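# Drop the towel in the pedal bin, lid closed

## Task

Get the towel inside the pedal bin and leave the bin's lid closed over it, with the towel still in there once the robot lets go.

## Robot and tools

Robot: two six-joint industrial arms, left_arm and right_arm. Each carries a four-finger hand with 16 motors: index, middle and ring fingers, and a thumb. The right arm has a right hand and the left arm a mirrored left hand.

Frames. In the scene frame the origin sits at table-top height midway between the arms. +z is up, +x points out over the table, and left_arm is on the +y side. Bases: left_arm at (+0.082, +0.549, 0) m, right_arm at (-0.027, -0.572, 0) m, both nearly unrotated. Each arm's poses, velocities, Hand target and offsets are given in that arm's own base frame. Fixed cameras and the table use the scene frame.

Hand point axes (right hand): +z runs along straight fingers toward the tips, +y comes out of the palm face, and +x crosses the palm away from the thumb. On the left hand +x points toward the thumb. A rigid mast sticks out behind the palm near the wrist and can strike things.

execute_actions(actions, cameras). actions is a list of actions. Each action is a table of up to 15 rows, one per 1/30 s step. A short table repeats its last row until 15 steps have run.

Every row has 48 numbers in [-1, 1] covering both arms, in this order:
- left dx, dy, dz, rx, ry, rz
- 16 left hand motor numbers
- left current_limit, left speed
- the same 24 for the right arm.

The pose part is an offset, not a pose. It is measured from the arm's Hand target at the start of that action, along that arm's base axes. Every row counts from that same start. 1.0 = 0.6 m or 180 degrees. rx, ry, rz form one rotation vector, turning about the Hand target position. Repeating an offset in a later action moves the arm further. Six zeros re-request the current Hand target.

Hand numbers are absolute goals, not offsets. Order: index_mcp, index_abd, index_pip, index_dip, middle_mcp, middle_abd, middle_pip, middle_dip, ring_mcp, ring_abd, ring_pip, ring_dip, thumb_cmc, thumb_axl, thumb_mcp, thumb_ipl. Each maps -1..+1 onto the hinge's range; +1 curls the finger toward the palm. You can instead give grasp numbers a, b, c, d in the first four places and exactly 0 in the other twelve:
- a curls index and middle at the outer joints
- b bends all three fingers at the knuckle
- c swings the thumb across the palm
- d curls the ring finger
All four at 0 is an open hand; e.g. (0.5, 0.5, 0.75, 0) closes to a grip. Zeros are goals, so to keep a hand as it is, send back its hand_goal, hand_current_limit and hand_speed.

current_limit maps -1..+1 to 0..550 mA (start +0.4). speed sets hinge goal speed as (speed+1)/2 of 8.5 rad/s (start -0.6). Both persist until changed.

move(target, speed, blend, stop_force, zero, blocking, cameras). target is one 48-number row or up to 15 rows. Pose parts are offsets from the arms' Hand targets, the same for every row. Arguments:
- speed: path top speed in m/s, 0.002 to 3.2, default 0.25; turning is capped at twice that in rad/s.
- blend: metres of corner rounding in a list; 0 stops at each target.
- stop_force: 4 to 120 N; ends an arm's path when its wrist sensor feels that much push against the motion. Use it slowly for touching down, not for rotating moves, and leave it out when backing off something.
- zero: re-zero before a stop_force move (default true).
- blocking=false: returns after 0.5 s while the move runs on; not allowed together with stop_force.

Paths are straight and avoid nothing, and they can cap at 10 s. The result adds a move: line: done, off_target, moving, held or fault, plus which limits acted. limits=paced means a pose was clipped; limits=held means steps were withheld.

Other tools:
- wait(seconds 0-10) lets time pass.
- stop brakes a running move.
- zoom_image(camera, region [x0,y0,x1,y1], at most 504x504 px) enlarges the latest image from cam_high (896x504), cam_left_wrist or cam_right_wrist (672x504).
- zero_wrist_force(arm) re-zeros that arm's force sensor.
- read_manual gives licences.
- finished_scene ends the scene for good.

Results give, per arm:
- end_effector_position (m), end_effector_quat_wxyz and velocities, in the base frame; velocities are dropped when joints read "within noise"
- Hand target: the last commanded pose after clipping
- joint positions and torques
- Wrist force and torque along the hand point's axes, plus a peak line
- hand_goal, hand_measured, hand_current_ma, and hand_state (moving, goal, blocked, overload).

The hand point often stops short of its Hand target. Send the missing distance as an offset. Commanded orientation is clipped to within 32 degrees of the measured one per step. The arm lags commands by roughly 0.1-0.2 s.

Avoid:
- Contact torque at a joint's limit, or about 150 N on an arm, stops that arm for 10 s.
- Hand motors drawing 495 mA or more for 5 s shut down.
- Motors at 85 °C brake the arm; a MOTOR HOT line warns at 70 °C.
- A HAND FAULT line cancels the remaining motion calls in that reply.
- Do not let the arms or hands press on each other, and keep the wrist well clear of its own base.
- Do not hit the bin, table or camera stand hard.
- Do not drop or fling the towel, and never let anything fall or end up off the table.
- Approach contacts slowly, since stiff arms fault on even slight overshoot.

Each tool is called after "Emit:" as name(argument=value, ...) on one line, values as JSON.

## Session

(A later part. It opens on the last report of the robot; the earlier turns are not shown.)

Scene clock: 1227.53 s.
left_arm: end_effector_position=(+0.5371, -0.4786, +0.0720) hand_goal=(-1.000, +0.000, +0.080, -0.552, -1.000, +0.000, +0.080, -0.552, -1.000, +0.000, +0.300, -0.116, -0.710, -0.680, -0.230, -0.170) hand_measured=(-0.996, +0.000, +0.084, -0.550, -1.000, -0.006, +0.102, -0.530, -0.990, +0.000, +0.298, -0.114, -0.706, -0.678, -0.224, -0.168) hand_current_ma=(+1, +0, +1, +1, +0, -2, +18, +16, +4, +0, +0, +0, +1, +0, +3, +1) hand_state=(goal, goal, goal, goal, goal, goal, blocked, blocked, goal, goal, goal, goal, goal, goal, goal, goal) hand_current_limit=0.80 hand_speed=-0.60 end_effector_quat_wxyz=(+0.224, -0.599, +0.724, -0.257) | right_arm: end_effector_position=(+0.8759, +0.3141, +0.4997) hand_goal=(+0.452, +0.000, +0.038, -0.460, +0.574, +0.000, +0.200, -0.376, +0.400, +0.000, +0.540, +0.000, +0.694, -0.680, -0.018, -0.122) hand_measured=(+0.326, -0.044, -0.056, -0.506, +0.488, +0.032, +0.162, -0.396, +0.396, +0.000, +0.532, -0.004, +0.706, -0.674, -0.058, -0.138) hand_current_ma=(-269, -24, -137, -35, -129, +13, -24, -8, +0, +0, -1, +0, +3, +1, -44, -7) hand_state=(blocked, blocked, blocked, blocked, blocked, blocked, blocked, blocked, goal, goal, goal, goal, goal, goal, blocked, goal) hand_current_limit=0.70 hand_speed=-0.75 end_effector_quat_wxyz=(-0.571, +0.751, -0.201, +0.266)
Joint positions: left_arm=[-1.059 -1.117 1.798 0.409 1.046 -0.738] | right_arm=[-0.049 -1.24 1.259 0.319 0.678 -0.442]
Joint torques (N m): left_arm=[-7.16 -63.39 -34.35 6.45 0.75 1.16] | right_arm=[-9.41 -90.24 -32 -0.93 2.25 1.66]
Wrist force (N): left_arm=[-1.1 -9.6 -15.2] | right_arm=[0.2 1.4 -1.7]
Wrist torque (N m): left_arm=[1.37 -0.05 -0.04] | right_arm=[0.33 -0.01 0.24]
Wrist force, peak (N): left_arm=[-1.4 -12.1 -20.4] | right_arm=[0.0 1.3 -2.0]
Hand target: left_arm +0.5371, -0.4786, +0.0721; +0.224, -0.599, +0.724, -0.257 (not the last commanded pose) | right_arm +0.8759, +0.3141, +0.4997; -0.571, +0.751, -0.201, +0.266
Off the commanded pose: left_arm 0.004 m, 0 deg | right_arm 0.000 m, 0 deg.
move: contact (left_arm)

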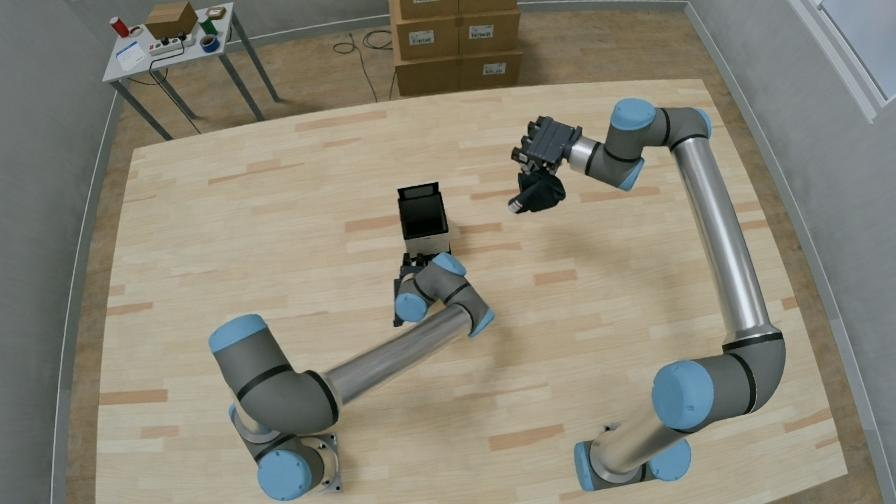

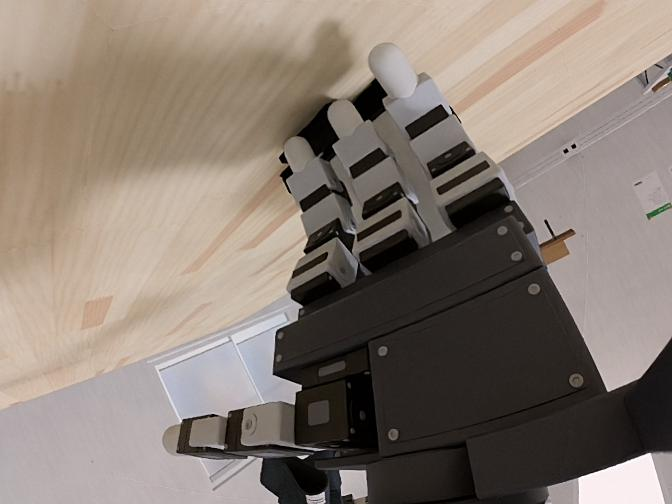

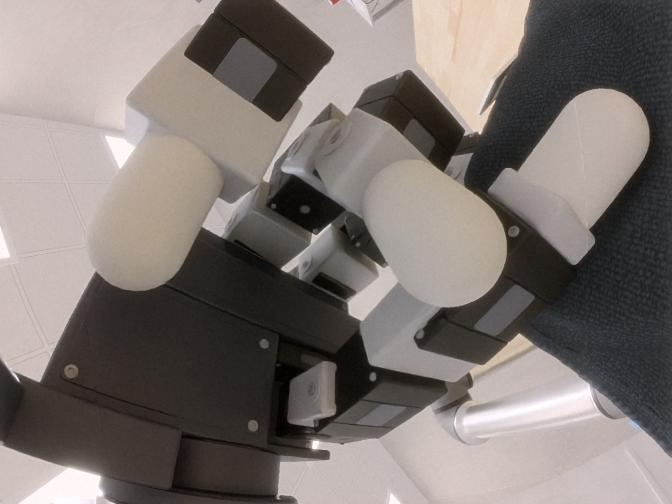

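Emit:
move(target=[0,0,0,0,0,0,-1,0,0.08,-0.551,-1,0,0.08,-0.551,-1,0,0.3,-0.116,-0.71,-0.68,-0.23,-0.17,0.8,-0.6,-0.035,0.61,0.059,-0.0881,-0.1383,0.1163,0.452,0,0.038,-0.46,0.574,0,0.2,-0.376,0.4,0,0.54,0,0.694,-0.68,-0.018,-0.122,0.7,-0.75], speed=0.2, cameras=["all"])

Emit:
zoom_image(camera="cam_high", region=[350, 80, 530, 260])

Scene clock: 1308.83 s.
left_arm: end_effector_position=(+0.5371, -0.4786, +0.0721) hand_goal=(-1.000, +0.000, +0.080, -0.552, -1.000, +0.000, +0.080, -0.552, -1.000, +0.000, +0.300, -0.116, -0.710, -0.680, -0.230, -0.170) hand_measured=(-0.996, +0.000, +0.084, -0.550, -1.000, -0.006, +0.102, -0.530, -0.990, +0.000, +0.298, -0.114, -0.706, -0.678, -0.224, -0.168) hand_current_ma=(+1, +0, +1, +1, +0, -2, +18, +16, +4, +0, +0, +0, +1, +0, +3, +1) hand_state=(goal, goal, goal, goal, goal, goal, blocked, blocked, goal, goal, goal, goal, goal, goal, goal, goal) hand_current_limit=0.80 hand_speed=-0.60 end_effector_quat_wxyz=(+0.224, -0.599, +0.724, -0.257) | right_arm: end_effector_position=(+0.8549, +0.6800, +0.5350) hand_goal=(+0.452, +0.000, +0.038, -0.460, +0.574, +0.000, +0.200, -0.376, +0.400, +0.000, +0.540, +0.000, +0.694, -0.680, -0.018, -0.122) hand_measured=(+0.328, -0.048, -0.054, -0.504, +0.488, +0.032, +0.162, -0.396, +0.396, +0.000, +0.534, -0.002, +0.706, -0.674, -0.058, -0.138) hand_current_ma=(-261, -29, -130, -33, -129, +14, -24, -8, +0, +0, -1, +0, +3, +1, -44, -7) hand_state=(blocked, blocked, blocked, blocked, blocked, blocked, blocked, blocked, goal, goal, goal, goal, goal, goal, blocked, goal) hand_current_limit=0.70 hand_speed=-0.75 end_effector_quat_wxyz=(-0.531, +0.770, +0.102, +0.338)
Joint positions: left_arm=[-1.059 -1.117 1.798 0.409 1.046 -0.738] | right_arm=[0.396 -1.008 0.866 0.421 0.851 -0.886]
Joint torques (N m): left_arm=[-6.52 -64.33 -34.95 5.77 0.77 1.29] | right_arm=[4.13 -102.93 -42.29 -1.79 -4 1.84]
Wrist force (N): left_arm=[-1.0 -9.5 -15.2] | right_arm=[0.1 1.3 -1.8]
Wrist torque (N m): left_arm=[1.38 -0.08 -0.02] | right_arm=[0.22 0.15 0.47]
Wrist force, peak (N): left_arm=[-1.1 -9.8 -15.9] | right_arm=[2.2 1.8 -3.8]
Hand target: left_arm +0.5371, -0.4786, +0.0721; +0.224, -0.599, +0.724, -0.257 | right_arm +0.8549, +0.6801, +0.5351; -0.531, +0.770, +0.102, +0.338
Off the commanded pose: left_arm 0.000 m, 0 deg | right_arm 0.000 m, 0 deg.
move: done

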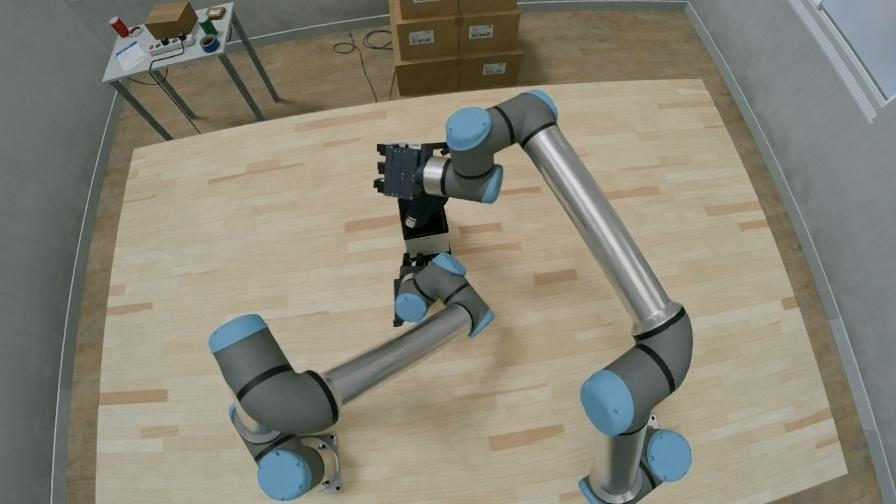

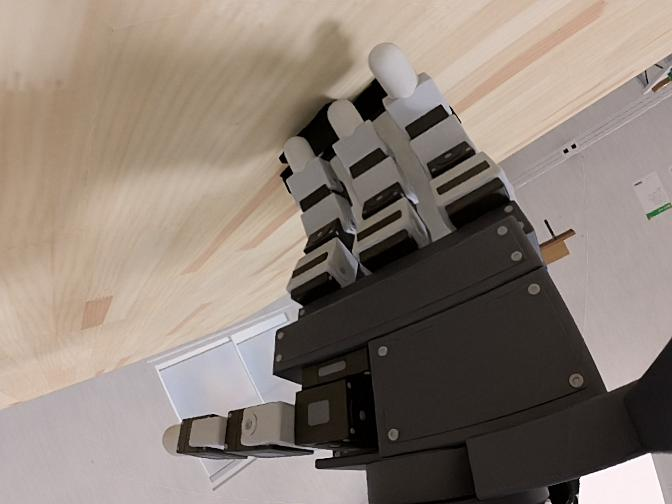

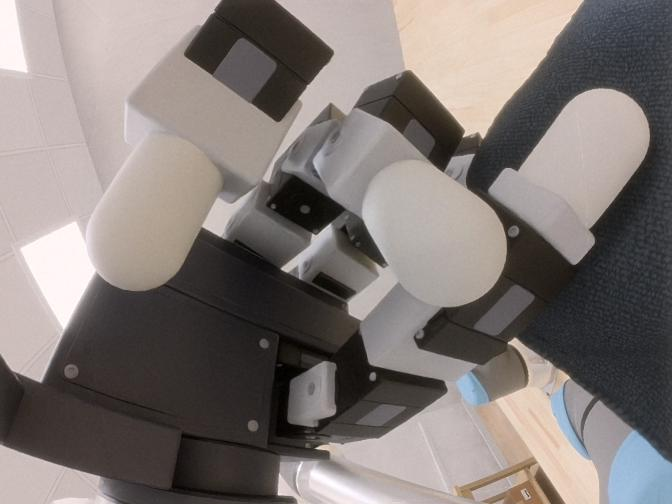

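Scaled by 2.800 from the camera's 896x504 image, which has a finer 1280x720 frame.

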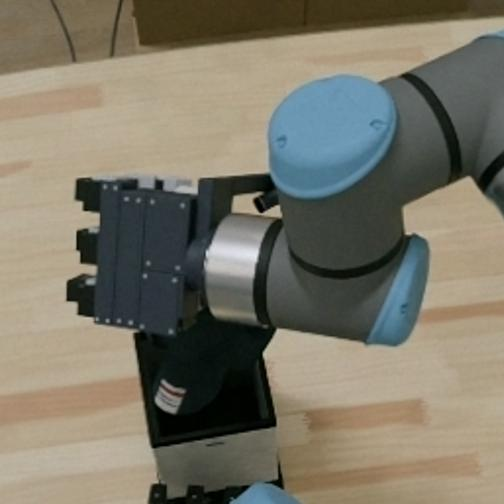

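Emit:
move(target=[0,0,0,0,0,0,-1,0,0.08,-0.551,-1,0,0.08,-0.551,-1,0,0.3,-0.116,-0.71,-0.68,-0.23,-0.17,0.8,-0.6,0.017,0.017,-0.29,0,0,0,0.452,0,0.038,-0.46,0.574,0,0.2,-0.376,0.4,0,0.54,0,0.694,-0.68,-0.018,-0.122,0.7,-0.75], speed=0.12, cameras=["cam_high"])

Emit:
zoom_image(camera="cam_high", region=[350, 100, 530, 280])

Scene clock: 1331.47 s.
left_arm: end_effector_position=(+0.5371, -0.4786, +0.0721) hand_goal=(-1.000, +0.000, +0.080, -0.552, -1.000, +0.000, +0.080, -0.552, -1.000, +0.000, +0.300, -0.116, -0.710, -0.680, -0.230, -0.170) hand_measured=(-0.996, +0.000, +0.084, -0.550, -1.000, -0.006, +0.102, -0.530, -0.990, +0.000, +0.298, -0.114, -0.706, -0.678, -0.224, -0.168) hand_current_ma=(+1, +0, +1, +1, +0, -2, +18, +16, +4, +0, +0, +0, +1, +0, +3, +1) hand_state=(goal, goal, goal, goal, goal, goal, blocked, blocked, goal, goal, goal, goal, goal, goal, goal, goal) hand_current_limit=0.80 hand_speed=-0.60 end_effector_quat_wxyz=(+0.224, -0.599, +0.724, -0.257) | right_arm: end_effector_position=(+0.8651, +0.6903, +0.3609) hand_goal=(+0.452, +0.000, +0.038, -0.460, +0.574, +0.000, +0.200, -0.376, +0.400, +0.000, +0.540, +0.000, +0.694, -0.680, -0.018, -0.122) hand_measured=(+0.330, -0.048, -0.054, -0.504, +0.488, +0.032, +0.162, -0.396, +0.396, +0.000, +0.534, -0.002, +0.706, -0.674, -0.058, -0.138) hand_current_ma=(-259, -30, -130, -33, -129, +14, -24, -8, +0, +0, -1, +0, +3, +1, -44, -7) hand_state=(blocked, blocked, blocked, blocked, blocked, blocked, blocked, blocked, goal, goal, goal, goal, goal, goal, blocked, goal) hand_current_limit=0.70 hand_speed=-0.75 end_effector_quat_wxyz=(-0.531, +0.770, +0.102, +0.338)
Joint positions: left_arm=[-1.059 -1.117 1.798 0.409 1.046 -0.738] | right_arm=[0.402 -0.979 1.126 0.131 0.857 -0.884]
Joint torques (N m): left_arm=[-5.91 -63.39 -34.79 1.91 0.73 0.98] | right_arm=[2.83 -111.03 -49.91 1.78 2.6 3.51]
Wrist force (N): left_arm=[-1.3 -9.7 -15.5] | right_arm=[0.4 1.5 -1.6]
Wrist torque (N m): left_arm=[1.38 -0.06 -0.04] | right_arm=[0.26 0.12 0.50]
Wrist force, peak (N): left_arm=[-1.5 -9.8 -15.9] | right_arm=[-0.7 2.9 -1.1]
Hand target: left_arm +0.5371, -0.4786, +0.0721; +0.224, -0.599, +0.724, -0.257 | right_arm +0.8651, +0.6903, +0.3611; -0.531, +0.770, +0.102, +0.338
Off the commanded pose: left_arm 0.000 m, 0 deg | right_arm 0.000 m, 0 deg.
move: done
Images, in order (width x height): cam_high 896x504.

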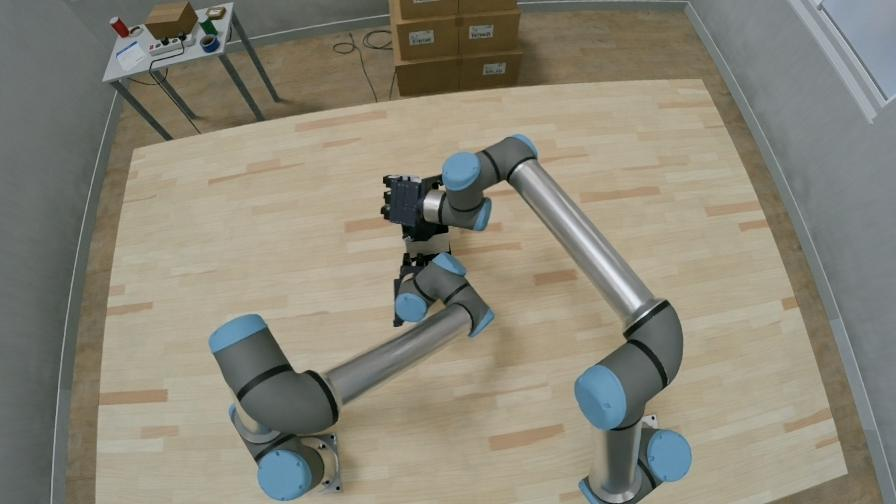

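Scaled by 2.800 from the camera's 896x504 image, which has a finer 1280x720 frame.

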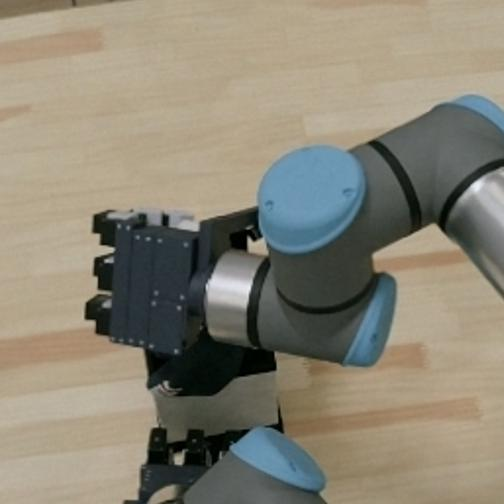

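Emit:
zoom_image(camera="cam_high", region=[390, 200, 460, 270])

Scaled by 7.200 from the camera's 896x504 image, which has a finer 1280x720 frame.

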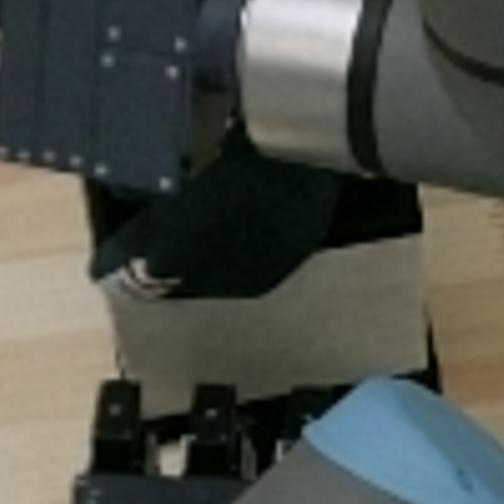

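Emit:
move(target=[[0,0,0,0,0,0,-1,0,0.08,-0.551,-1,0,0.08,-0.551,-1,0,0.3,-0.116,-0.71,-0.68,-0.23,-0.17,0.8,-0.6,0.01,0,0.15,0,0,0,0.452,0,0.038,-0.46,0.574,0,0.2,-0.376,0.4,0,0.54,0,0.694,-0.68,-0.018,-0.122,0.7,-0.75],[0,0,0,0,0,0,-1,0,0.08,-0.551,-1,0,0.08,-0.551,-1,0,0.3,-0.116,-0.71,-0.68,-0.23,-0.17,0.8,-0.6,0.058,-0.005,0.13,0,0,0,0.452,0,0.038,-0.46,0.574,0,0.2,-0.376,0.4,0,0.54,0,0.694,-0.68,-0.018,-0.122,0.7,-0.75]], speed=0.12, blend=0.02, cameras=["cam_high"])

Emit:
zoom_image(camera="cam_high", region=[370, 160, 470, 260])

Scene clock: 1372.13 s.
left_arm: end_effector_position=(+0.5371, -0.4786, +0.0721) hand_goal=(-1.000, +0.000, +0.080, -0.552, -1.000, +0.000, +0.080, -0.552, -1.000, +0.000, +0.300, -0.116, -0.710, -0.680, -0.230, -0.170) hand_measured=(-0.996, +0.000, +0.084, -0.550, -1.000, -0.006, +0.102, -0.530, -0.990, +0.000, +0.298, -0.114, -0.706, -0.678, -0.224, -0.168) hand_current_ma=(+1, +0, +1, +1, +0, -2, +18, +16, +4, +0, +0, +0, +1, +0, +3, +1) hand_state=(goal, goal, goal, goal, goal, goal, blocked, blocked, goal, goal, goal, goal, goal, goal, goal, goal) hand_current_limit=0.80 hand_speed=-0.60 end_effector_quat_wxyz=(+0.224, -0.599, +0.724, -0.257) | right_arm: end_effector_position=(+0.8999, +0.6873, +0.4391) hand_goal=(+0.452, +0.000, +0.038, -0.460, +0.574, +0.000, +0.200, -0.376, +0.400, +0.000, +0.540, +0.000, +0.694, -0.680, -0.018, -0.122) hand_measured=(+0.330, -0.050, -0.052, -0.504, +0.488, +0.032, +0.162, -0.396, +0.396, +0.000, +0.534, -0.002, +0.706, -0.674, -0.058, -0.138) hand_current_ma=(-255, -31, -128, -33, -129, +14, -24, -8, +0, +0, -1, +0, +3, +1, -44, -7) hand_state=(blocked, blocked, blocked, blocked, blocked, blocked, blocked, blocked, goal, goal, goal, goal, goal, goal, blocked, goal) hand_current_limit=0.70 hand_speed=-0.75 end_effector_quat_wxyz=(-0.531, +0.770, +0.102, +0.338)
Joint positions: left_arm=[-1.059 -1.117 1.798 0.409 1.046 -0.738] | right_arm=[0.384 -0.934 0.917 0.3 0.839 -0.89]
Joint torques (N m): left_arm=[-6.83 -63.56 -34.52 1.6 0.69 1.16] | right_arm=[9.12 -112.97 -31.91 -2.3 3.41 0.37]
Wrist force (N): left_arm=[-1.0 -9.7 -15.2] | right_arm=[-0.3 0.7 -1.7]
Wrist torque (N m): left_arm=[1.32 -0.09 -0.02] | right_arm=[0.13 0.20 0.67]
Wrist force, peak (N): left_arm=[-0.9 -9.8 -16.0] | right_arm=[-0.9 2.9 -1.5]
Hand target: left_arm +0.5371, -0.4786, +0.0721; +0.224, -0.599, +0.724, -0.257 | right_arm +0.8999, +0.6873, +0.4391; -0.531, +0.770, +0.102, +0.338
Off the commanded pose: left_arm 0.000 m, 0 deg | right_arm 0.000 m, 0 deg.
move: done; blend cut to 0.0157 m at target 1
Images, in order (width x height): cam_high 896x504.

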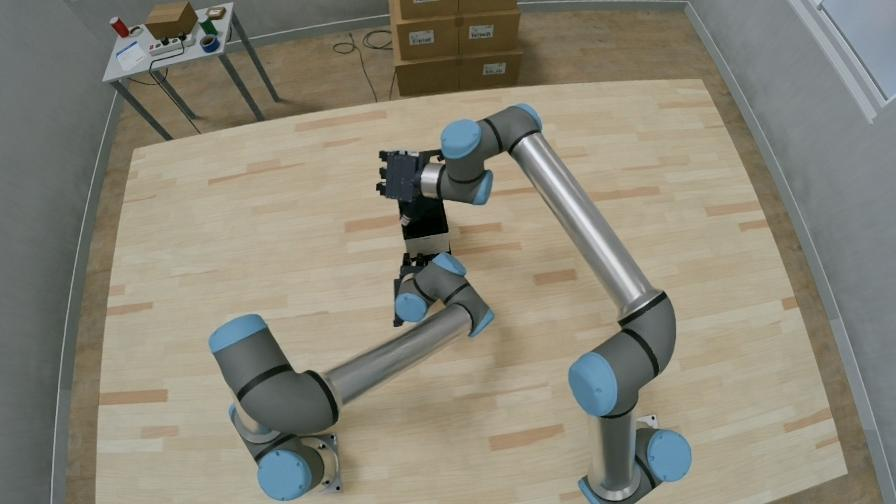

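Scaled by 5.040 from the camera's 896x504 image, which has a finer 1280x720 frame.

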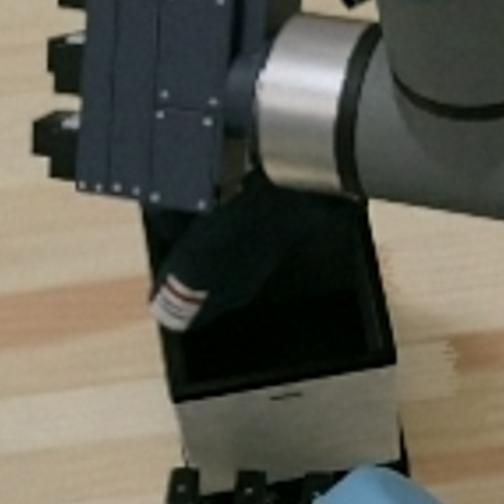

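Emit:
move(target=[0,0,0,0,0,0,-1,0,0.08,-0.551,-1,0,0.08,-0.551,-1,0,0.3,-0.116,-0.71,-0.68,-0.23,-0.17,0.8,-0.6,0,-0.02,-0.137,0,0,0,0.452,0,0.038,-0.46,0.574,0,0.2,-0.376,0.4,0,0.54,0,0.694,-0.68,-0.018,-0.122,0.7,-0.75], speed=0.12, cameras=["cam_high"])

Emit:
zoom_image(camera="cam_high", region=[370, 160, 470, 260])

Scene clock: 1393.30 s.
left_arm: end_effector_position=(+0.5371, -0.4786, +0.0721) hand_goal=(-1.000, +0.000, +0.080, -0.552, -1.000, +0.000, +0.080, -0.552, -1.000, +0.000, +0.300, -0.116, -0.710, -0.680, -0.230, -0.170) hand_measured=(-0.996, +0.000, +0.084, -0.550, -1.000, -0.006, +0.102, -0.530, -0.990, +0.000, +0.298, -0.114, -0.706, -0.678, -0.224, -0.168) hand_current_ma=(+1, +0, +1, +1, +0, -2, +18, +16, +4, +0, +0, +0, +1, +0, +3, +1) hand_state=(goal, goal, goal, goal, goal, goal, blocked, blocked, goal, goal, goal, goal, goal, goal, goal, goal) hand_current_limit=0.80 hand_speed=-0.60 end_effector_quat_wxyz=(+0.224, -0.599, +0.724, -0.257) | right_arm: end_effector_position=(+0.8999, +0.6752, +0.3568) hand_goal=(+0.452, +0.000, +0.038, -0.460, +0.574, +0.000, +0.200, -0.376, +0.400, +0.000, +0.540, +0.000, +0.694, -0.680, -0.018, -0.122) hand_measured=(+0.342, -0.066, -0.046, -0.502, +0.494, +0.034, +0.162, -0.398, +0.396, +0.000, +0.534, -0.002, +0.702, -0.678, -0.068, -0.146) hand_current_ma=(-210, -55, -110, -30, -115, +16, -25, -8, +0, +0, -1, +0, +1, +0, -67, -17) hand_state=(blocked, blocked, blocked, blocked, blocked, blocked, blocked, blocked, goal, goal, goal, goal, moving, goal, blocked, blocked) hand_current_limit=0.70 hand_speed=-0.75 end_effector_quat_wxyz=(-0.531, +0.770, +0.102, +0.338)
Joint positions: left_arm=[-1.059 -1.117 1.798 0.409 1.046 -0.738] | right_arm=[0.371 -0.938 1.067 0.156 0.828 -0.895]
Joint torques (N m): left_arm=[-7.32 -60.16 -32.94 1.55 0.58 1.15] | right_arm=[6.6 -95.54 -50.61 -0.36 -0.15 1.97]
Wrist force (N): left_arm=[-1.6 -11.3 -18.0] | right_arm=[-3.4 -1.5 -3.7]
Wrist torque (N m): left_arm=[1.70 -0.12 -0.04] | right_arm=[-0.04 0.36 0.81]
Wrist force, peak (N): left_arm=[-1.7 -11.7 -18.1] | right_arm=[-3.5 -6.2 -7.2]
Hand target: left_arm +0.5371, -0.4786, +0.0721; +0.224, -0.599, +0.724, -0.257 | right_arm +0.8999, +0.6753, +0.3569; -0.531, +0.770, +0.102, +0.338
Off the commanded pose: left_arm 0.000 m, 0 deg | right_arm 0.000 m, 0 deg.
move: done
Images, in order (width x height): cam_high 896x504.

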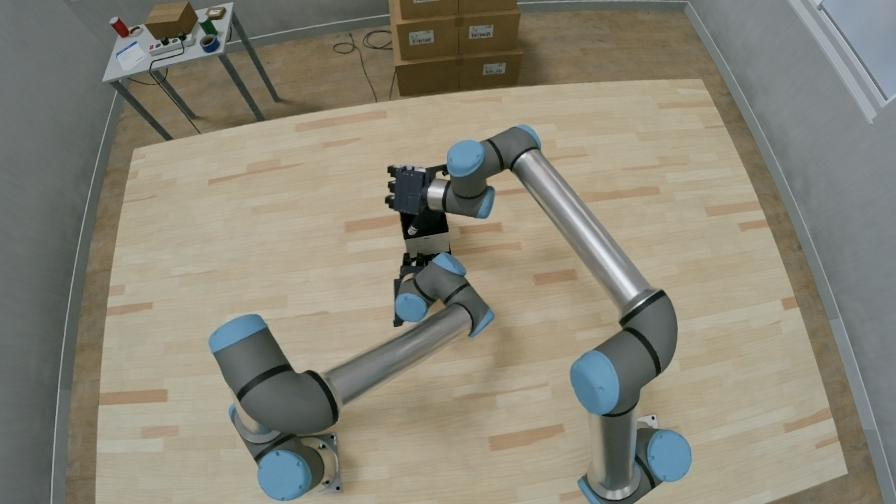

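Scaled by 5.040 from the camera's 896x504 image, which has a finer 1280x720 frame.

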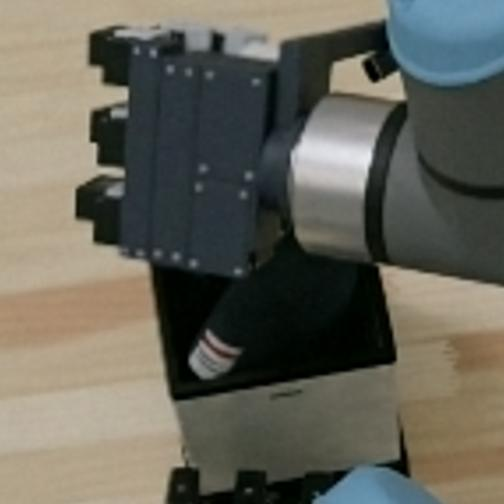

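Emit:
move(target=[0,0,0,0,0,0,-1,0,0.08,-0.551,-1,0,0.08,-0.551,-1,0,0.3,-0.116,-0.71,-0.68,-0.23,-0.17,0.8,-0.6,-0.025,0,-0.02,0,0,0,0.452,0,0.038,-0.46,0.574,0,0.2,-0.376,0.4,0,0.54,0,0.694,-0.68,-0.018,-0.122,0.7,-0.75], speed=0.06, cameras=["cam_high","cam_right_wrist"])

Emit:
zoom_image(camera="cam_high", region=[370, 160, 470, 260])

Scene clock: 1429.50 s.
left_arm: end_effector_position=(+0.5371, -0.4786, +0.0721) hand_goal=(-1.000, +0.000, +0.080, -0.552, -1.000, +0.000, +0.080, -0.552, -1.000, +0.000, +0.300, -0.116, -0.710, -0.680, -0.230, -0.170) hand_measured=(-0.996, +0.000, +0.084, -0.550, -1.000, -0.006, +0.102, -0.530, -0.990, +0.000, +0.298, -0.114, -0.706, -0.678, -0.224, -0.168) hand_current_ma=(+2, +0, +1, +1, +0, -2, +18, +16, +4, +0, +0, +0, +1, +0, +3, +1) hand_state=(goal, goal, goal, goal, goal, goal, blocked, blocked, goal, goal, goal, goal, goal, goal, goal, goal) hand_current_limit=0.80 hand_speed=-0.60 end_effector_quat_wxyz=(+0.224, -0.599, +0.724, -0.257) | right_arm: end_effector_position=(+0.8848, +0.6753, +0.3450) hand_goal=(+0.452, +0.000, +0.038, -0.460, +0.574, +0.000, +0.200, -0.376, +0.400, +0.000, +0.540, +0.000, +0.694, -0.680, -0.018, -0.122) hand_measured=(+0.342, -0.066, -0.046, -0.502, +0.494, +0.034, +0.162, -0.398, +0.396, +0.000, +0.534, -0.002, +0.702, -0.676, -0.068, -0.142) hand_current_ma=(-210, -54, -110, -30, -115, +16, -25, -8, +0, +0, -1, +0, +2, +1, -67, -12) hand_state=(blocked, blocked, blocked, blocked, blocked, blocked, blocked, blocked, goal, goal, goal, goal, goal, goal, blocked, goal) hand_current_limit=0.70 hand_speed=-0.75 end_effector_quat_wxyz=(-0.531, +0.770, +0.102, +0.338) end_effector_velocity=(-0.001, +0.002, +0.003) end_effector_angular_velocity=(+0.000, +0.000, +0.002)
Joint positions: left_arm=[-1.059 -1.117 1.798 0.409 1.046 -0.738] | right_arm=[0.378 -0.958 1.122 0.121 0.834 -0.893]
Joint velocities: left_arm=[within noise] | right_arm=[0.002 0 -0.005 0.004 -0.001 0]
Joint torques (N m): left_arm=[-6.57 -42.67 -13.92 1.58 0.54 1.28] | right_arm=[-4.26 -78.47 -48.08 1.71 0.79 2.98]
Wrist force (N): left_arm=[-1.3 -9.1 -15.0] | right_arm=[0.2 1.7 -1.5]
Wrist torque (N m): left_arm=[1.39 -0.07 -0.06] | right_arm=[0.24 0.14 0.49]
Wrist force, peak (N): left_arm=[-1.5 -11.7 -17.9] | right_arm=[-4.0 -0.9 -4.1]
Hand target: left_arm +0.5371, -0.4786, +0.0721; +0.224, -0.599, +0.724, -0.257 | right_arm +0.8849, +0.6753, +0.3449; -0.531, +0.770, +0.102, +0.338
Off the commanded pose: left_arm 0.000 m, 0 deg | right_arm 0.000 m, 0 deg.
move: done
Images, in order (width x height): cam_high 896x504, cam_right_wrist 672x504.

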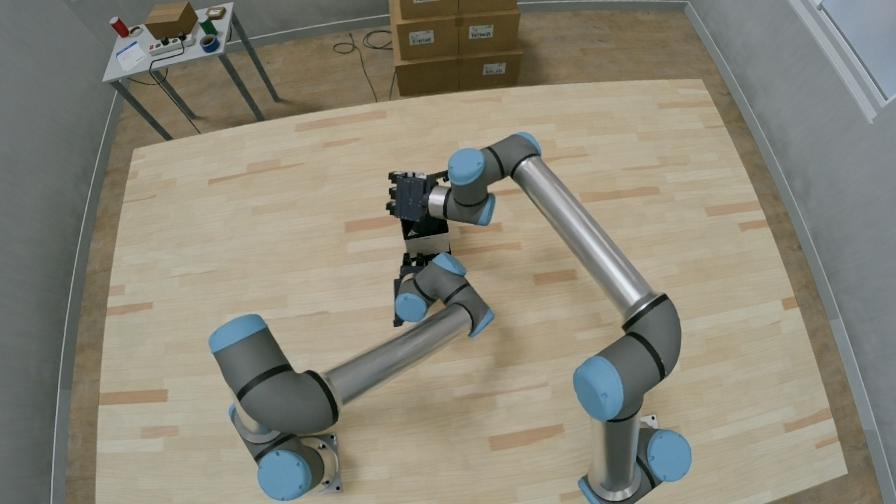

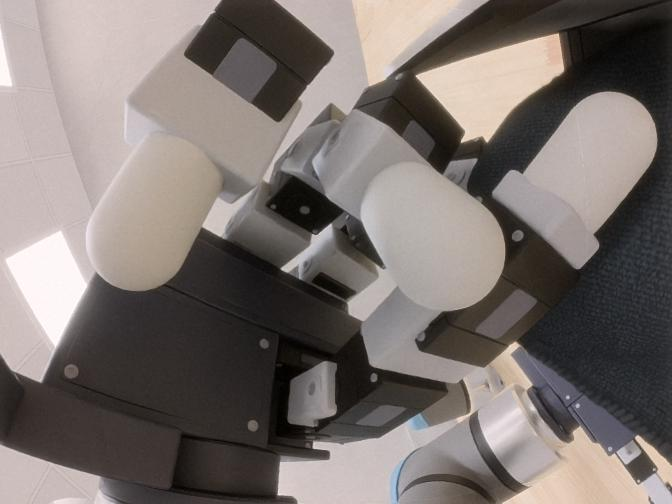

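Scaled by 5.040 from the camera's 896x504 image, which has a finer 1280x720 frame.

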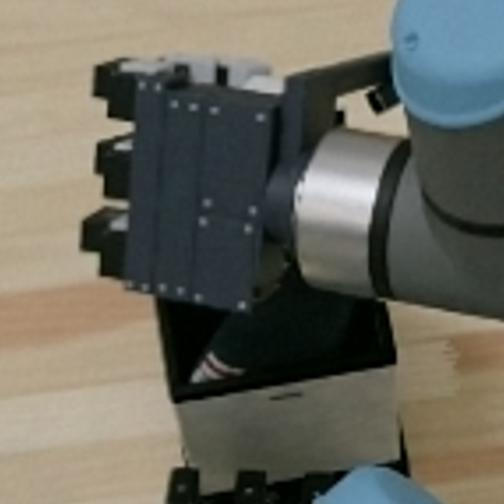

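Emit:
move(target=[0,0,0,0,0,0,-1,0,0.08,-0.551,-1,0,0.08,-0.551,-1,0,0.3,-0.116,-0.71,-0.68,-0.23,-0.17,0.8,-0.6,0,0,0,0,0,0,0.0,0,0.038,-0.46,0.2,0,0.1,-0.45,0.4,0,0.54,0,0.5,-0.68,-0.1,-0.122,0.7,-0.85], speed=0.05, cameras=["cam_high","cam_right_wrist"])

Emit:
zoom_image(camera="cam_high", region=[370, 160, 470, 260])

Scene clock: 1448.47 s.
left_arm: end_effector_position=(+0.5371, -0.4786, +0.0721) hand_goal=(-1.000, +0.000, +0.080, -0.552, -1.000, +0.000, +0.080, -0.552, -1.000, +0.000, +0.300, -0.116, -0.710, -0.680, -0.230, -0.170) hand_measured=(-0.996, +0.000, +0.084, -0.550, -1.000, -0.006, +0.102, -0.530, -0.990, +0.000, +0.298, -0.114, -0.706, -0.678, -0.224, -0.168) hand_current_ma=(+1, +0, +1, +1, +0, -2, +18, +16, +4, +0, +0, +0, +1, +0, +3, +1) hand_state=(goal, goal, goal, goal, goal, goal, blocked, blocked, goal, goal, goal, goal, goal, goal, goal, goal) hand_current_limit=0.80 hand_speed=-0.60 end_effector_quat_wxyz=(+0.224, -0.599, +0.724, -0.257) | right_arm: end_effector_position=(+0.8849, +0.6753, +0.3449) hand_goal=(+0.000, +0.000, +0.038, -0.460, +0.200, +0.000, +0.100, -0.450, +0.400, +0.000, +0.540, +0.000, +0.500, -0.680, -0.100, -0.122) hand_measured=(+0.006, -0.008, +0.034, -0.464, +0.220, +0.000, +0.102, -0.448, +0.396, +0.000, +0.534, -0.002, +0.498, -0.678, -0.102, -0.124) hand_current_ma=(+1, -1, +0, +0, +8, +0, +0, +0, +0, +0, -1, +0, +0, +0, +0, +0) hand_state=(goal, goal, goal, goal, goal, goal, goal, goal, goal, goal, goal, goal, goal, goal, goal, goal) hand_current_limit=0.70 hand_speed=-0.85 end_effector_quat_wxyz=(-0.531, +0.770, +0.102, +0.338)
Joint positions: left_arm=[-1.059 -1.117 1.798 0.409 1.046 -0.738] | right_arm=[0.378 -0.958 1.121 0.121 0.834 -0.893]
Joint torques (N m): left_arm=[-7.38 -42.2 -13.98 1.76 0.15 0.94] | right_arm=[-7.19 -79.11 -48.6 1.5 -3.41 -3.08]
Wrist force (N): left_arm=[-1.6 -10.9 -16.7] | right_arm=[0.2 0.5 -2.5]
Wrist torque (N m): left_arm=[1.58 -0.12 -0.05] | right_arm=[0.19 0.15 0.42]
Wrist force, peak (N): left_arm=[-1.3 -11.2 -17.1] | right_arm=[0.5 0.5 -2.5]
Hand target: left_arm +0.5371, -0.4786, +0.0721; +0.224, -0.599, +0.724, -0.257 | right_arm +0.8849, +0.6753, +0.3449; -0.531, +0.770, +0.102, +0.338
Off the commanded pose: left_arm 0.000 m, 0 deg | right_arm 0.000 m, 0 deg.
move: done
Images, in order (width x height): cam_high 896x504, cam_right_wrist 672x504.

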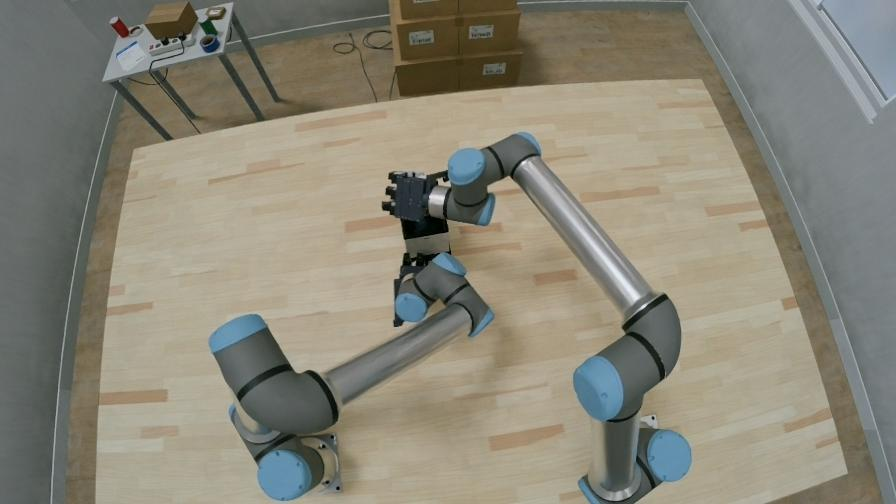

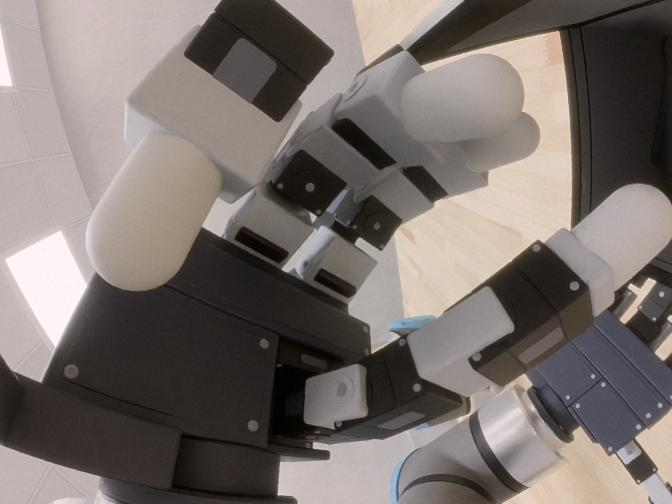

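Scaled by 5.040 from the camera's 896x504 image, which has a finer 1280x720 frame.

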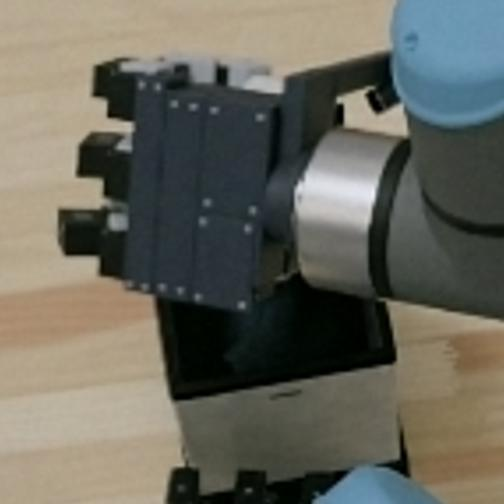

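Emit:
move(target=[[0,0,0,0,0,0,-1,0,0.08,-0.551,-1,0,0.08,-0.551,-1,0,0.3,-0.116,-0.71,-0.68,-0.23,-0.17,0.8,-0.6,-0.01,0,0.28,0,0,0,0,0,0.038,-0.46,0.2,0,0.1,-0.45,0.4,0,0.54,0,0.5,-0.68,-0.1,-0.122,0.7,-0.85],[0,0,0,0,0,0,-1,0,0.08,-0.551,-1,0,0.08,-0.551,-1,0,0.3,-0.116,-0.71,-0.68,-0.23,-0.17,0.8,-0.6,-0.03,-0.5,0.28,0,0,0,0,0,0.038,-0.46,0.2,0,0.1,-0.45,0.4,0,0.54,0,0.5,-0.68,-0.1,-0.122,0.7,-0.85]], speed=0.25, blend=0.04, cameras=["cam_high"])

Emit:
zoom_image(camera="cam_high", region=[380, 160, 480, 260])

Scene clock: 1465.77 s.
left_arm: end_effector_position=(+0.5371, -0.4786, +0.0721) hand_goal=(-1.000, +0.000, +0.080, -0.552, -1.000, +0.000, +0.080, -0.552, -1.000, +0.000, +0.300, -0.116, -0.710, -0.680, -0.230, -0.170) hand_measured=(-0.994, +0.000, +0.084, -0.550, -1.000, -0.006, +0.102, -0.530, -0.990, +0.000, +0.298, -0.114, -0.706, -0.678, -0.224, -0.168) hand_current_ma=(+2, +0, +1, +1, +0, -2, +18, +16, +4, +0, +0, +0, +1, +0, +3, +1) hand_state=(goal, goal, goal, goal, goal, goal, blocked, blocked, goal, goal, goal, goal, goal, goal, goal, goal) hand_current_limit=0.80 hand_speed=-0.60 end_effector_quat_wxyz=(+0.224, -0.599, +0.724, -0.257) | right_arm: end_effector_position=(+0.8668, +0.3753, +0.5130) hand_goal=(+0.000, +0.000, +0.038, -0.460, +0.200, +0.000, +0.100, -0.450, +0.400, +0.000, +0.540, +0.000, +0.500, -0.680, -0.100, -0.122) hand_measured=(+0.004, -0.008, +0.034, -0.462, +0.202, +0.000, +0.102, -0.448, +0.396, +0.000, +0.534, -0.002, +0.496, -0.678, -0.102, -0.124) hand_current_ma=(+0, -1, +0, +0, +0, +0, +0, +0, +0, +0, -1, +0, +0, +0, +0, +0) hand_state=(goal, goal, goal, goal, goal, goal, goal, goal, goal, goal, goal, goal, goal, goal, goal, goal) hand_current_limit=0.70 hand_speed=-0.85 end_effector_quat_wxyz=(-0.531, +0.770, +0.102, +0.338)
Joint positions: left_arm=[-1.059 -1.117 1.798 0.409 1.046 -0.738] | right_arm=[0.018 -1.2 1.203 0.448 0.496 -1.101]
Joint torques (N m): left_arm=[-7.18 -42.58 -14.05 1.61 0.27 1.32] | right_arm=[-5.25 -59.93 -46.33 -0.22 0.77 2.59]
Wrist force (N): left_arm=[-1.1 -9.6 -15.4] | right_arm=[-0.1 0.6 -1.9]
Wrist torque (N m): left_arm=[1.37 -0.11 -0.03] | right_arm=[0.14 0.15 0.36]
Wrist force, peak (N): left_arm=[-1.6 -11.2 -17.3] | right_arm=[0.0 1.5 -4.3]
Hand target: left_arm +0.5371, -0.4786, +0.0721; +0.224, -0.599, +0.724, -0.257 | right_arm +0.8669, +0.3753, +0.5129; -0.531, +0.770, +0.102, +0.338
Off the commanded pose: left_arm 0.000 m, 0 deg | right_arm 0.000 m, 0 deg.
move: done
Images, in order (width x height): cam_high 896x504.

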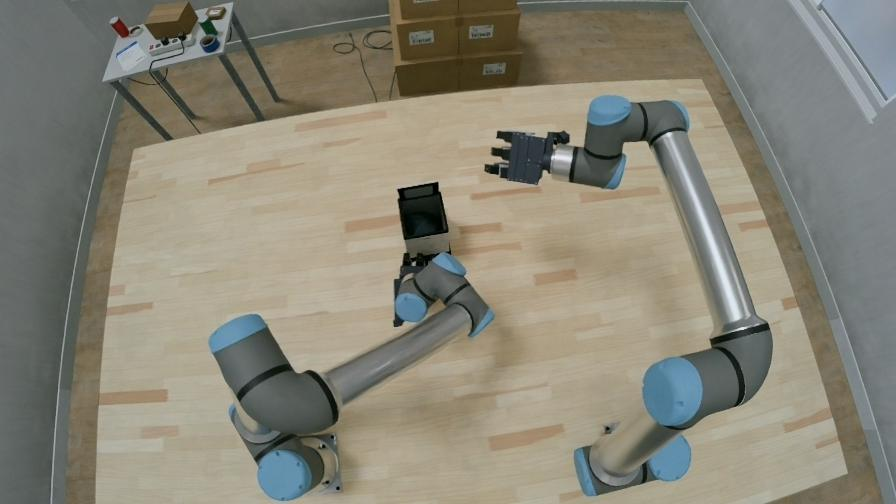

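Scaled by 5.040 from the camera's 896x504 image, which has a finer 1280x720 frame.

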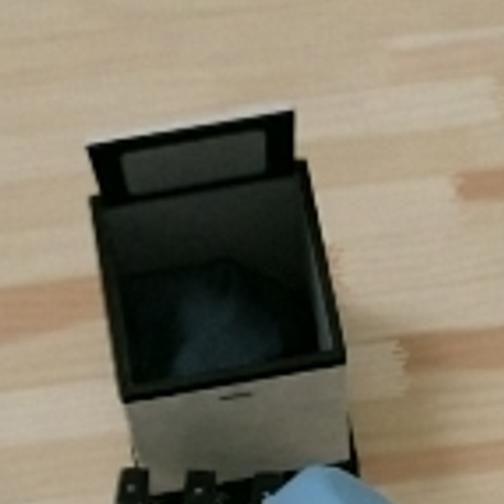

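Emit:
move(target=[[0,0,0.055,0,0,0,-1,0,0.08,-0.551,-1,0,0.08,-0.551,-1,0,0.3,-0.116,-0.71,-0.68,-0.23,-0.17,0.6,-0.6,0,0,0,0,0,0,0,0,0.038,-0.46,0.2,0,0.1,-0.45,0.4,0,0.54,0,0.5,-0.68,-0.1,-0.122,0.4,-0.85],[-0.08,0,0.14,0,0,0,-1,0,0.08,-0.551,-1,0,0.08,-0.551,-1,0,0.3,-0.116,-0.71,-0.68,-0.23,-0.17,0.6,-0.6,0,0,0,0,0,0,0,0,0.038,-0.46,0.2,0,0.1,-0.45,0.4,0,0.54,0,0.5,-0.68,-0.1,-0.122,0.4,-0.85]], speed=[0.012,0.1], cameras=["cam_high"])

Emit:
zoom_image(camera="cam_high", region=[380, 160, 480, 260])

Scene clock: 1482.80 s.
left_arm: end_effector_position=(+0.4890, -0.4784, +0.1560) hand_goal=(-1.000, +0.000, +0.080, -0.552, -1.000, +0.000, +0.080, -0.552, -1.000, +0.000, +0.300, -0.116, -0.710, -0.680, -0.230, -0.170) hand_measured=(-0.994, +0.000, +0.084, -0.550, -0.994, +0.002, +0.078, -0.554, -0.990, +0.000, +0.298, -0.114, -0.706, -0.678, -0.224, -0.168) hand_current_ma=(+2, +0, +1, +1, +2, +0, +0, +0, +4, +0, +0, +0, +1, +0, +3, +1) hand_state=(goal, goal, goal, goal, goal, goal, goal, goal, goal, goal, goal, goal, goal, goal, goal, goal) hand_current_limit=0.60 hand_speed=-0.60 end_effector_quat_wxyz=(+0.224, -0.599, +0.724, -0.257) | right_arm: end_effector_position=(+0.8669, +0.3753, +0.5129) hand_goal=(+0.000, +0.000, +0.038, -0.460, +0.200, +0.000, +0.100, -0.450, +0.400, +0.000, +0.540, +0.000, +0.500, -0.680, -0.100, -0.122) hand_measured=(+0.004, -0.008, +0.034, -0.462, +0.202, +0.000, +0.102, -0.448, +0.396, +0.000, +0.534, -0.002, +0.496, -0.678, -0.102, -0.124) hand_current_ma=(+0, -1, +0, +0, +0, +0, +0, +0, +0, +0, -1, +0, +0, +0, +0, +0) hand_state=(goal, goal, goal, goal, goal, goal, goal, goal, goal, goal, goal, goal, goal, goal, goal, goal) hand_current_limit=0.40 hand_speed=-0.85 end_effector_quat_wxyz=(-0.531, +0.770, +0.102, +0.338)
Joint positions: left_arm=[-1.131 -1.24 1.81 0.558 1.014 -0.814] | right_arm=[0.018 -1.2 1.203 0.448 0.496 -1.101]
Joint torques (N m): left_arm=[9.19 -43.63 -41.19 0.03 1.37 2.45] | right_arm=[-8.15 -59.56 -49.87 2.67 -4.33 2.23]
Wrist force (N): left_arm=[-0.1 -0.8 -0.4] | right_arm=[-0.4 0.6 -1.7]
Wrist torque (N m): left_arm=[-0.17 0.06 -0.05] | right_arm=[0.12 0.20 0.33]
Wrist force, peak (N): left_arm=[-1.3 -9.9 -15.8] | right_arm=[-0.4 0.8 -2.0]
Hand target: left_arm +0.4891, -0.4786, +0.1561; +0.224, -0.599, +0.724, -0.257 | right_arm +0.8669, +0.3753, +0.5129; -0.531, +0.770, +0.102, +0.338
Off the commanded pose: left_arm 0.000 m, 0 deg | right_arm 0.000 m, 0 deg.
move: done
Images, in order (width x height): cam_high 896x504.

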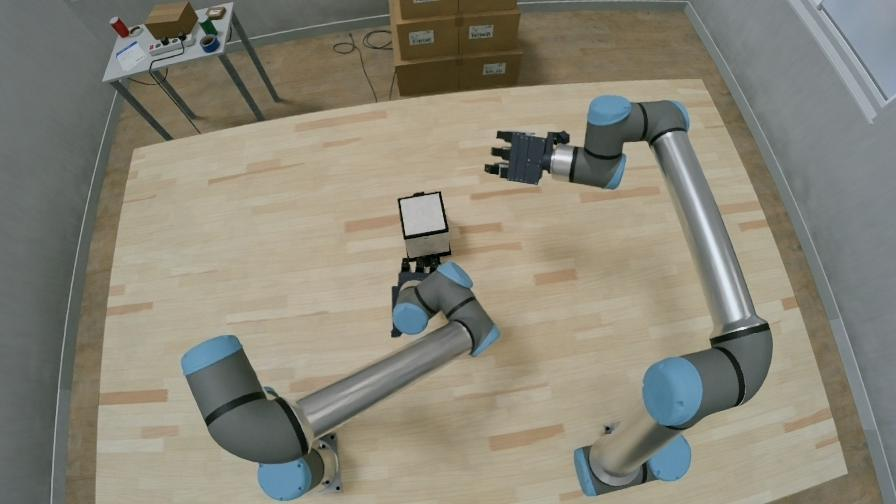

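Scaled by 5.040 from the camera's 896x504 image, which has a finer 1280x720 frame.

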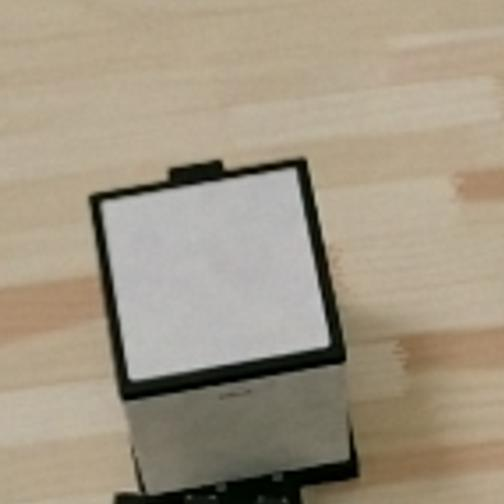

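The lid is shut with the towel inside the bin, and neither arm is touching it.

Emit:
finished_scene()

The scene is finished: the task was done.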